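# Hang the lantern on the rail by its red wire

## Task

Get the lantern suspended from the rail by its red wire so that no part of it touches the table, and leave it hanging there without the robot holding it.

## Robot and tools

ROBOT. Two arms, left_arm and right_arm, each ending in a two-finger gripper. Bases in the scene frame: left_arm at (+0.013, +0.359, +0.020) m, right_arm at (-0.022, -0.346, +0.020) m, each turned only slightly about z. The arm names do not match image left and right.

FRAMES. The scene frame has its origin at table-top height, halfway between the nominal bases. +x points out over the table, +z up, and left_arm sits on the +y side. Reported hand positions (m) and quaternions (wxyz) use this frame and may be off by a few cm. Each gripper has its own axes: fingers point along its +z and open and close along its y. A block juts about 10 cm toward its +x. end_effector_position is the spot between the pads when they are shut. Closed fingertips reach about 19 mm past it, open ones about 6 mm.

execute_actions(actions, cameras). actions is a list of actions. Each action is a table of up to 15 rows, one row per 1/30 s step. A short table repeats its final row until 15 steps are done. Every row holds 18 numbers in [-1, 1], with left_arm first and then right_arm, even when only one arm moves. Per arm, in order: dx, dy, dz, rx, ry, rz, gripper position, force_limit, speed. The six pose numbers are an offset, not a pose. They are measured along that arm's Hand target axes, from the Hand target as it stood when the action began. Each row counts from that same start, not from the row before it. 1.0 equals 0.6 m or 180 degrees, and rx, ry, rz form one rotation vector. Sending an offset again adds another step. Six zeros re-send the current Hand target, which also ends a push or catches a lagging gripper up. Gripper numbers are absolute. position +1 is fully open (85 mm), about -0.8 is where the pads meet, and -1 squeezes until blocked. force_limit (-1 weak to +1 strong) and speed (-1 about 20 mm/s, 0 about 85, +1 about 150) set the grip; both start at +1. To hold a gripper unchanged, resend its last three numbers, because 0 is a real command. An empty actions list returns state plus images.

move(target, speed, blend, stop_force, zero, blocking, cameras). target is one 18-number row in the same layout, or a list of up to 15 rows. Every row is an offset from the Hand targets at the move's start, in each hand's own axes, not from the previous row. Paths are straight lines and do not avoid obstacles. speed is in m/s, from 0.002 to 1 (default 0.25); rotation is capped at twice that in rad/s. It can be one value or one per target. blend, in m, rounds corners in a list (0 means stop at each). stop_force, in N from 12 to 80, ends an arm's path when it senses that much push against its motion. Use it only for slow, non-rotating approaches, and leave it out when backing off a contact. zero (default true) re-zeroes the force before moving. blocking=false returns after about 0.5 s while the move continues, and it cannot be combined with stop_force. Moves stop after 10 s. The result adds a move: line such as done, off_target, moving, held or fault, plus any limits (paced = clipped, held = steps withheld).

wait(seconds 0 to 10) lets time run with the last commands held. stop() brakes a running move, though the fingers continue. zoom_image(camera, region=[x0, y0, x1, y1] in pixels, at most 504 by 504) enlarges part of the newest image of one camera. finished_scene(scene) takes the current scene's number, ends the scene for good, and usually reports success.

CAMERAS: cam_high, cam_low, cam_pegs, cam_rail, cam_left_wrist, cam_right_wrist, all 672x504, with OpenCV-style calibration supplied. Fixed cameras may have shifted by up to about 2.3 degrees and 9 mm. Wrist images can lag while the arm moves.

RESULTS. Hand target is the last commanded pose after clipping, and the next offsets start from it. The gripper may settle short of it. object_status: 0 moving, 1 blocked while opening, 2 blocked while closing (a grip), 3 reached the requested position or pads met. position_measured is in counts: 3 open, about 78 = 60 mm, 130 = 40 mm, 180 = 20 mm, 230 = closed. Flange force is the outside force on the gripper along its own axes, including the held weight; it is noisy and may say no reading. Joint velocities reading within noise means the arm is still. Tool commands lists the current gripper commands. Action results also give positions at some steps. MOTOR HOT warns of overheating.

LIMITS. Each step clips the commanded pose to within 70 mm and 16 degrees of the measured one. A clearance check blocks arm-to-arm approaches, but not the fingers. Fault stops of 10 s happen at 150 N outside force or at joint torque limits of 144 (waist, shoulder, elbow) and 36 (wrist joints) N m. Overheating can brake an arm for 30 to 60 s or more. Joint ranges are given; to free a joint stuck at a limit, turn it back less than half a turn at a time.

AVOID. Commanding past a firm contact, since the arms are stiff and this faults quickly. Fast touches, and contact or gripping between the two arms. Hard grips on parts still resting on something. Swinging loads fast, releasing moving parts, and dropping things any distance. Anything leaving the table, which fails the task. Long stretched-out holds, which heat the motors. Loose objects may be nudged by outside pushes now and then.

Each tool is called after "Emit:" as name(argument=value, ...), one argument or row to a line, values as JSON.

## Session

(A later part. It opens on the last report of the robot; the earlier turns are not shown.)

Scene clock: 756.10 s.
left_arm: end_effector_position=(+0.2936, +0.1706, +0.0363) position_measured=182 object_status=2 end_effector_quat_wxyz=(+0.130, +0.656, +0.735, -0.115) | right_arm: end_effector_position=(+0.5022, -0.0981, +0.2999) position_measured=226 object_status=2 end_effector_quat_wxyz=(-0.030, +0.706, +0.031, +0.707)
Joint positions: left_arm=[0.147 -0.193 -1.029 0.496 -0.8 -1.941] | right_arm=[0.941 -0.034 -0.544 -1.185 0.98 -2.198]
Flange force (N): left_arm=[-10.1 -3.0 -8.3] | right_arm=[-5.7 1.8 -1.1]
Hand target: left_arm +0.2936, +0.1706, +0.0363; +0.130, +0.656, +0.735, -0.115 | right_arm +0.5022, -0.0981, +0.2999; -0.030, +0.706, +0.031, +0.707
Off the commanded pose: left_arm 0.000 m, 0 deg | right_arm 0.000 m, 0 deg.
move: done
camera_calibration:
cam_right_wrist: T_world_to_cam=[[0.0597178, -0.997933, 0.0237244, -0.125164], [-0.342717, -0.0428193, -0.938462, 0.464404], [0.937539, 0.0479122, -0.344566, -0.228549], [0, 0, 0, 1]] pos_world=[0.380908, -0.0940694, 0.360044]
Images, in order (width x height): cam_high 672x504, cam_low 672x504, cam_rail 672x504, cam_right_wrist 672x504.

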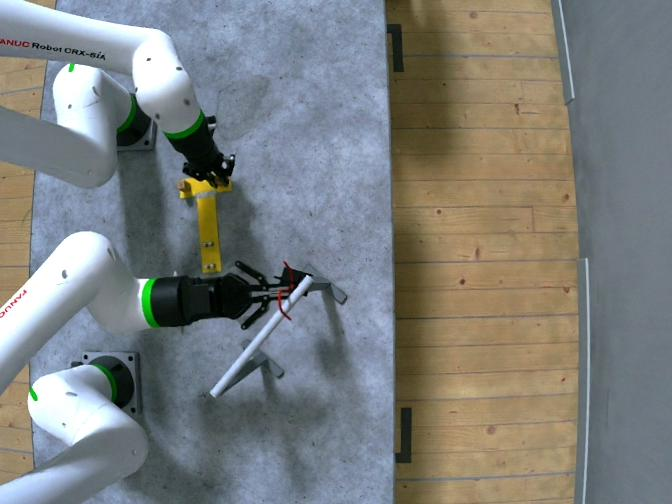

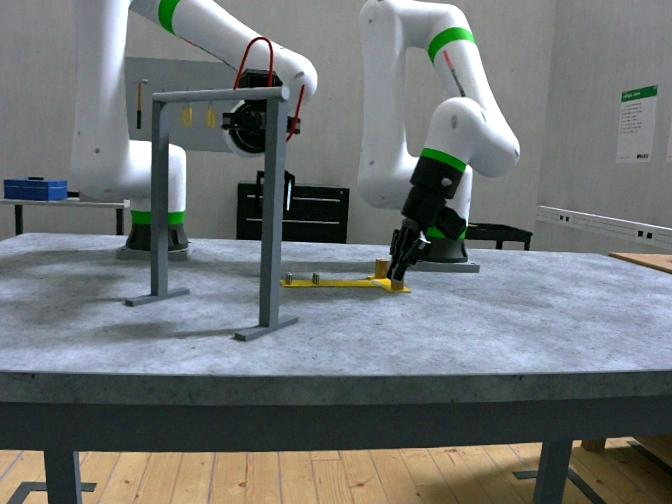

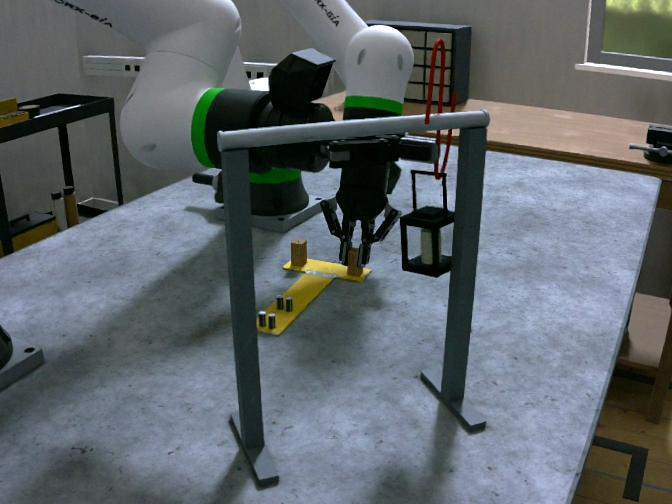

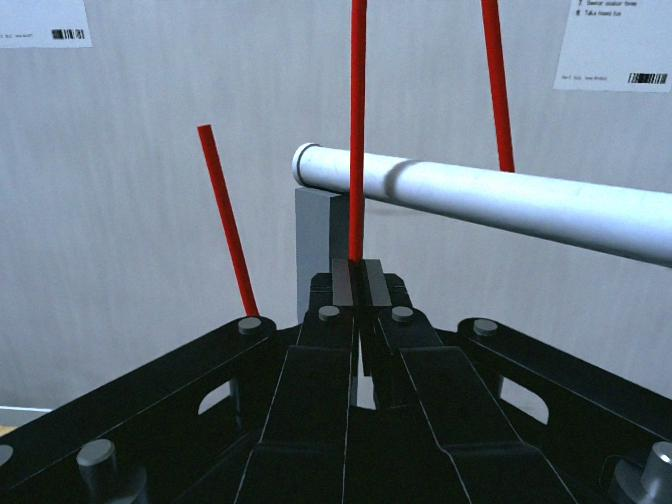

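Emit:
move(
  target=[
    [0,0,0,0,0,0,-1,0,-1,-0.075,0,0,0,0,0,-1,0.3,-0.7],
    [0,0,0,0,0,0,-1,0,-1,-0.15,0,0,0,0,0,-1,0.3,-0.7],
  ],
  speed=[0.04,0.01],
  stop_force=12,
  cameras=["cam_high","cam_low","cam_rail","cam_right_wrist"],
)

Emit:
zoom_image(
  camera="cam_low",
  region=[130, 40, 370, 280],
)

Emit:
zoom_image(
  camera="cam_rail",
  region=[300, 40, 540, 340],
)

Scene clock: 767.60 s.
left_arm: end_effector_position=(+0.2936, +0.1706, +0.0363) position_measured=182 object_status=2 end_effector_quat_wxyz=(+0.130, +0.656, +0.735, -0.115) | right_arm: end_effector_position=(+0.5023, -0.0983, +0.2320) position_measured=226 object_status=2 end_effector_quat_wxyz=(-0.030, +0.706, +0.031, +0.707)
Joint positions: left_arm=[0.147 -0.193 -1.029 0.496 -0.8 -1.941] | right_arm=[0.98 0.16 -0.593 -1.086 1.111 -2.438]
Flange force (N): left_arm=[-10.1 -2.1 -7.7] | right_arm=[6.3 3.9 1.0]
Hand target: left_arm +0.2936, +0.1706, +0.0363; +0.130, +0.656, +0.735, -0.115 | right_arm +0.5023, -0.0983, +0.2320; -0.030, +0.706, +0.031, +0.707 (not the last commanded pose)
Off the commanded pose: left_arm 0.000 m, 0 deg | right_arm 0.022 m, 0 deg.
move: contact (right_arm); path passed 1 of 2 targets
camera_calibration:
cam_right_wrist: T_world_to_cam=[[0.0596694, -0.997938, 0.023652, -0.123713], [-0.342395, -0.042718, -0.938584, 0.400595], [0.937659, 0.0479065, -0.344238, -0.252079], [0, 0, 0, 1]] pos_world=[0.380908, -0.094269, 0.292143]
Images, in order (width x height): cam_high 672x504, cam_low 672x504, cam_rail 672x504, cam_right_wrist 672x504.

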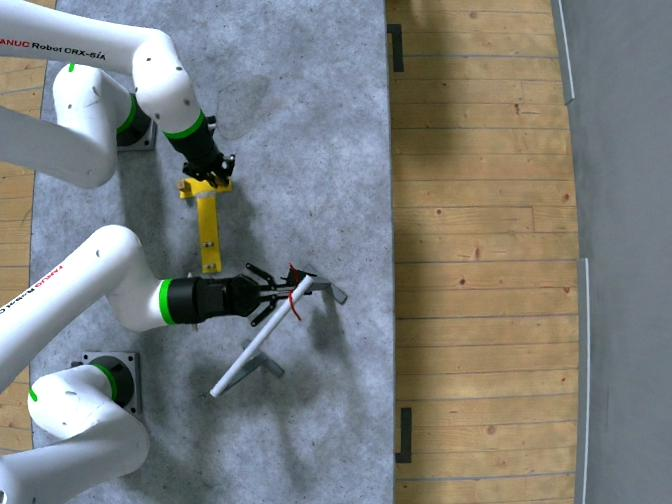

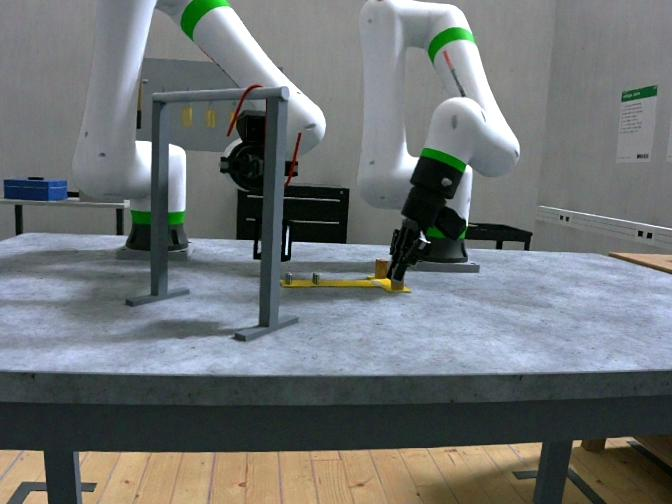

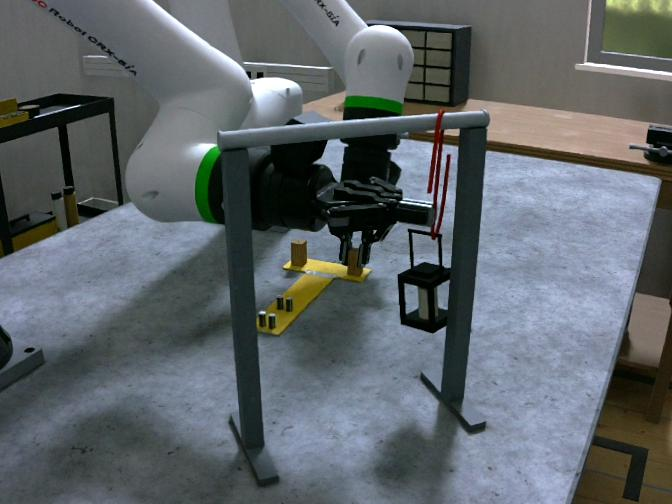

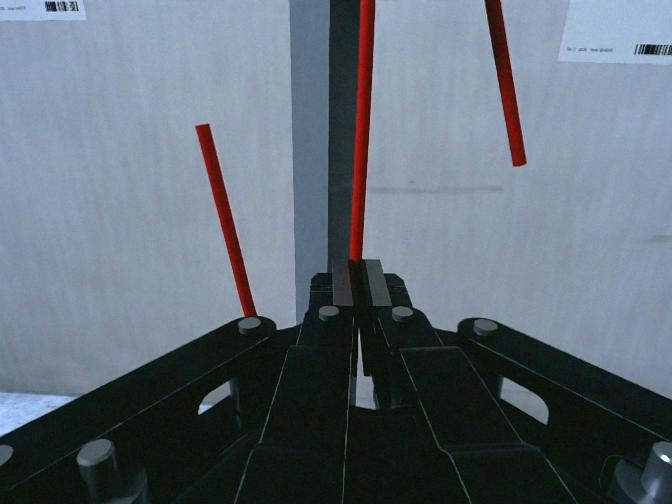

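Scaled by 2.100 from the camera's 672x504 image, which has a finer 960x720 frame.

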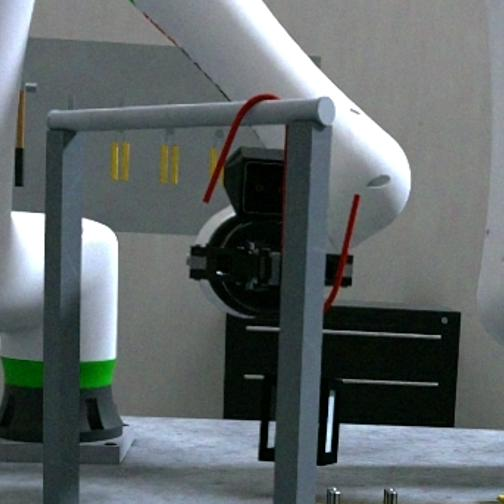

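Scaled by 1.680 from the camera's 672x504 image, which has a finer 960x720 frame.

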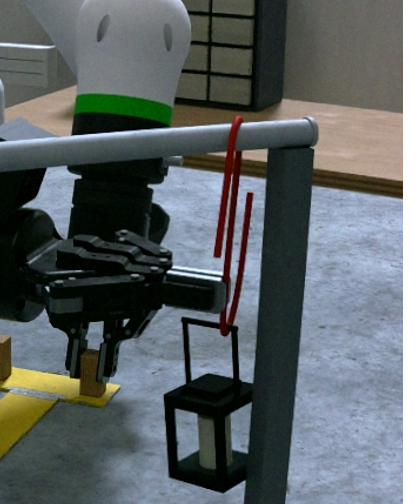

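Emit:
move(
  target=[0,0,0,0,0,0,-1,0,-1,0.003,0,0,0,0,0,-1,0.3,-0.7],
  speed=0.02,
)

Emit:
move(
  target=[0,0,0,0,0,0,0.1,0,-1,0,0,0,0,0,0,-0.5,0.3,-1],
)

Emit:
wait(
  seconds=2,
  cameras=["cam_low","cam_rail","cam_right_wrist"],
)

Scene clock: 773.00 s.
left_arm: end_effector_position=(+0.2936, +0.1706, +0.0363) position_measured=182 object_status=2 end_effector_quat_wxyz=(+0.130, +0.656, +0.735, -0.115) | right_arm: end_effector_position=(+0.5023, -0.0983, +0.2338) position_measured=226 object_status=2 end_effector_quat_wxyz=(-0.030, +0.706, +0.031, +0.707)
Joint positions: left_arm=[0.147 -0.193 -1.029 0.496 -0.8 -1.941] | right_arm=[0.979 0.154 -0.592 -1.089 1.108 -2.432]
Flange force (N): left_arm=[-9.8 -2.8 -8.7] | right_arm=[-5.4 1.9 0.5]
Hand target: left_arm +0.2936, +0.1706, +0.0363; +0.130, +0.656, +0.735, -0.115 | right_arm +0.5023, -0.0983, +0.2338; -0.030, +0.706, +0.031, +0.707
Off the commanded pose: left_arm 0.000 m, 0 deg | right_arm 0.000 m, 0 deg.
move: done

Scene clock: 774.50 s.
left_arm: end_effector_position=(+0.2936, +0.1706, +0.0363) position_measured=117 object_status=0 end_effector_quat_wxyz=(+0.130, +0.656, +0.735, -0.115) | right_arm: end_effector_position=(+0.5023, -0.0983, +0.2338) position_measured=192 object_status=3 end_effector_quat_wxyz=(-0.030, +0.706, +0.031, +0.707)
Joint positions: left_arm=[0.147 -0.193 -1.029 0.496 -0.8 -1.941] | right_arm=[0.979 0.154 -0.592 -1.089 1.108 -2.432]
Flange force (N): left_arm=[-4.8 -3.8 4.7] | right_arm=[-3.2 1.9 -0.2]
Hand target: left_arm +0.2936, +0.1706, +0.0363; +0.130, +0.656, +0.735, -0.115 | right_arm +0.5023, -0.0983, +0.2338; -0.030, +0.706, +0.031, +0.707
Off the commanded pose: left_arm 0.000 m, 0 deg | right_arm 0.000 m, 0 deg.
move: done

Scene clock: 776.50 s.
left_arm: end_effector_position=(+0.2936, +0.1706, +0.0363) position_measured=117 object_status=3 end_effector_quat_wxyz=(+0.130, +0.656, +0.735, -0.115) | right_arm: end_effector_position=(+0.5023, -0.0983, +0.2338) position_measured=192 object_status=3 end_effector_quat_wxyz=(-0.030, +0.706, +0.031, +0.707)
Joint positions: left_arm=[0.147 -0.193 -1.029 0.496 -0.8 -1.941] | right_arm=[0.979 0.154 -0.592 -1.089 1.108 -2.432]
Flange force (N): left_arm=[-4.8 -3.9 4.1] | right_arm=[-3.9 1.5 0.1]
Hand target: left_arm +0.2936, +0.1706, +0.0363; +0.130, +0.656, +0.735, -0.115 | right_arm +0.5023, -0.0983, +0.2338; -0.030, +0.706, +0.031, +0.707
Tool commands: left_gripper/position=+0.1 left_gripper/force_limit=+0.0 left_gripper/speed=-1.0 right_gripper/position=-0.5 right_gripper/force_limit=+0.3 right_gripper/speed=-1.0
Off the commanded pose: left_arm 0.000 m, 0 deg | right_arm 0.000 m, 0 deg.
wait: 2.00 s; at rest by 0.17 s
camera_calibration:
cam_right_wrist: T_world_to_cam=[[0.0596764, -0.997938, 0.0236438, -0.123756], [-0.342516, -0.0427189, -0.93854, 0.402318], [0.937615, 0.0479103, -0.344359, -0.251406], [0, 0, 0, 1]] pos_world=[0.380908, -0.0942691, 0.293944]
Images, in order (width x height): cam_low 672x504, cam_rail 672x504, cam_right_wrist 672x504.

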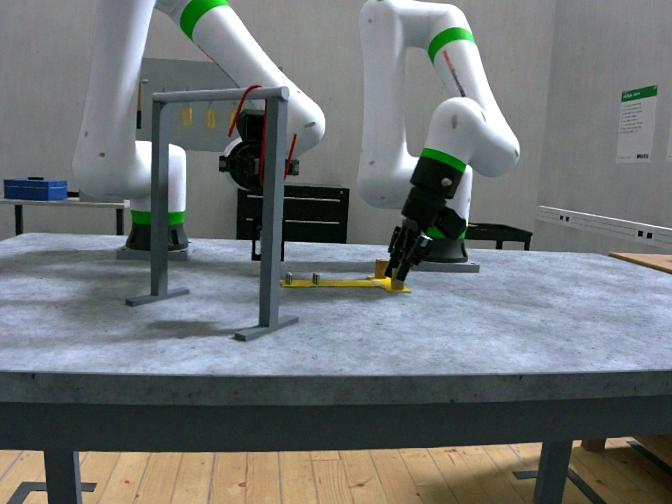

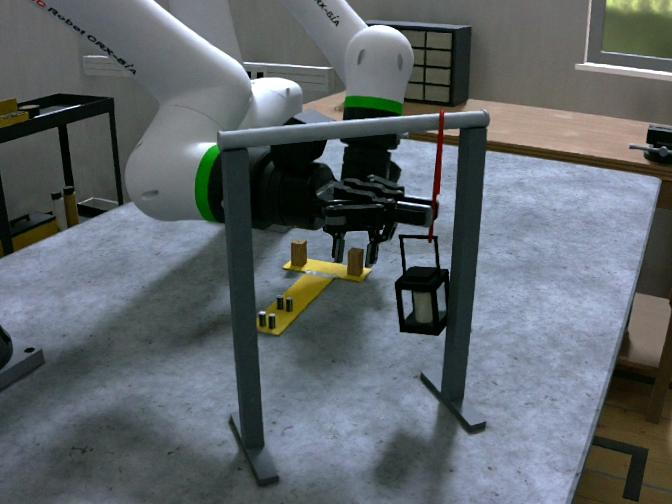

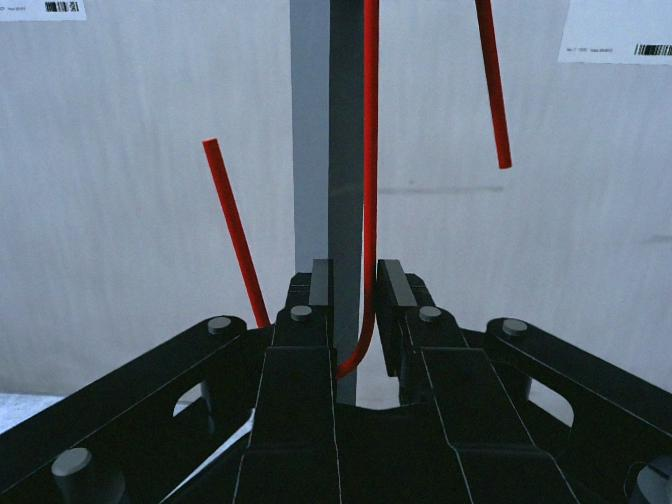

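Emit:
move(
  target=[
    [0,0,0,0,0,0,0.1,0,-1,0,0.006,0,0,0,0,-0.4,0.3,-1],
    [0,0,0,0,0,0,0.1,0,-1,0,0.006,-0.05,0,0,0,-0.4,0.3,-1],
    [0,0,0,0,0,0,0.1,0,-1,0,0.006,-0.22,0,0,0,-0.4,0.3,-1],
  ],
  speed=0.06,
)

Emit:
wait(
  seconds=2,
  cameras=["cam_low","cam_rail","cam_right_wrist"],
)

Scene clock: 783.23 s.
left_arm: end_effector_position=(+0.2936, +0.1706, +0.0363) position_measured=117 object_status=3 end_effector_quat_wxyz=(+0.130, +0.656, +0.735, -0.115) | right_arm: end_effector_position=(+0.3711, -0.1132, +0.2336) position_measured=179 object_status=3 end_effector_quat_wxyz=(-0.030, +0.706, +0.031, +0.707)
Joint positions: left_arm=[0.147 -0.193 -1.029 0.496 -0.8 -1.941] | right_arm=[1.303 -0.04 -0.771 -1.344 1.327 -2.327]
Flange force (N): left_arm=[-5.6 -3.8 4.3] | right_arm=[-3.0 1.2 -0.2]
Hand target: left_arm +0.2936, +0.1706, +0.0363; +0.130, +0.656, +0.735, -0.115 | right_arm +0.3711, -0.1132, +0.2336; -0.030, +0.706, +0.031, +0.707
Off the commanded pose: left_arm 0.000 m, 0 deg | right_arm 0.000 m, 0 deg.
move: done

Scene clock: 785.23 s.
left_arm: end_effector_position=(+0.2936, +0.1706, +0.0363) position_measured=117 object_status=3 end_effector_quat_wxyz=(+0.130, +0.656, +0.735, -0.115) | right_arm: end_effector_position=(+0.3711, -0.1132, +0.2336) position_measured=179 object_status=3 end_effector_quat_wxyz=(-0.030, +0.706, +0.031, +0.707)
Joint positions: left_arm=[0.147 -0.193 -1.029 0.496 -0.8 -1.941] | right_arm=[1.303 -0.04 -0.771 -1.344 1.327 -2.327]
Flange force (N): left_arm=[-4.6 -4.2 4.2] | right_arm=[-3.7 0.9 0.2]
Hand target: left_arm +0.2936, +0.1706, +0.0363; +0.130, +0.656, +0.735, -0.115 | right_arm +0.3711, -0.1132, +0.2336; -0.030, +0.706, +0.031, +0.707
Tool commands: left_gripper/position=+0.1 left_gripper/force_limit=+0.0 left_gripper/speed=-1.0 right_gripper/position=-0.4 right_gripper/force_limit=+0.3 right_gripper/speed=-1.0
Off the commanded pose: left_arm 0.000 m, 0 deg | right_arm 0.000 m, 0 deg.
wait: 2.00 s; at rest by 0.17 s
camera_calibration:
cam_right_wrist: T_world_to_cam=[[0.0596764, -0.997938, 0.0236438, -0.130793], [-0.342516, -0.0427189, -0.93854, 0.35665], [0.937615, 0.0479103, -0.344359, -0.127712], [0, 0, 0, 1]] pos_world=[0.249708, -0.109169, 0.293844]
Images, in order (width x height): cam_low 672x504, cam_rail 672x504, cam_right_wrist 672x504.

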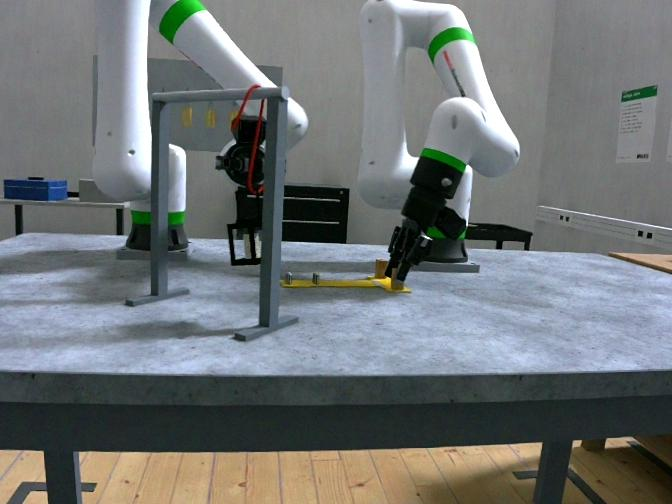

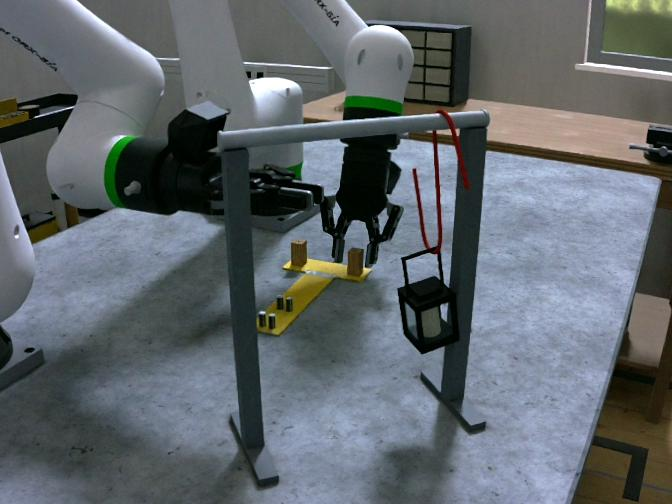

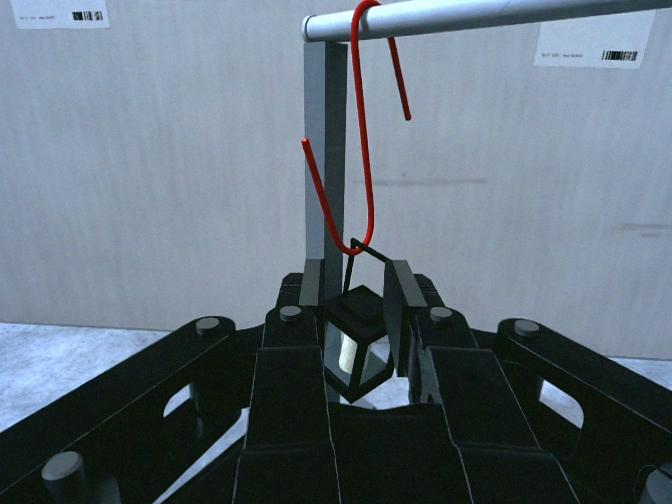

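Hanging well. Finish.

Emit:
finished_scene(
  scene=1,
)

The scene is finished: the task was done.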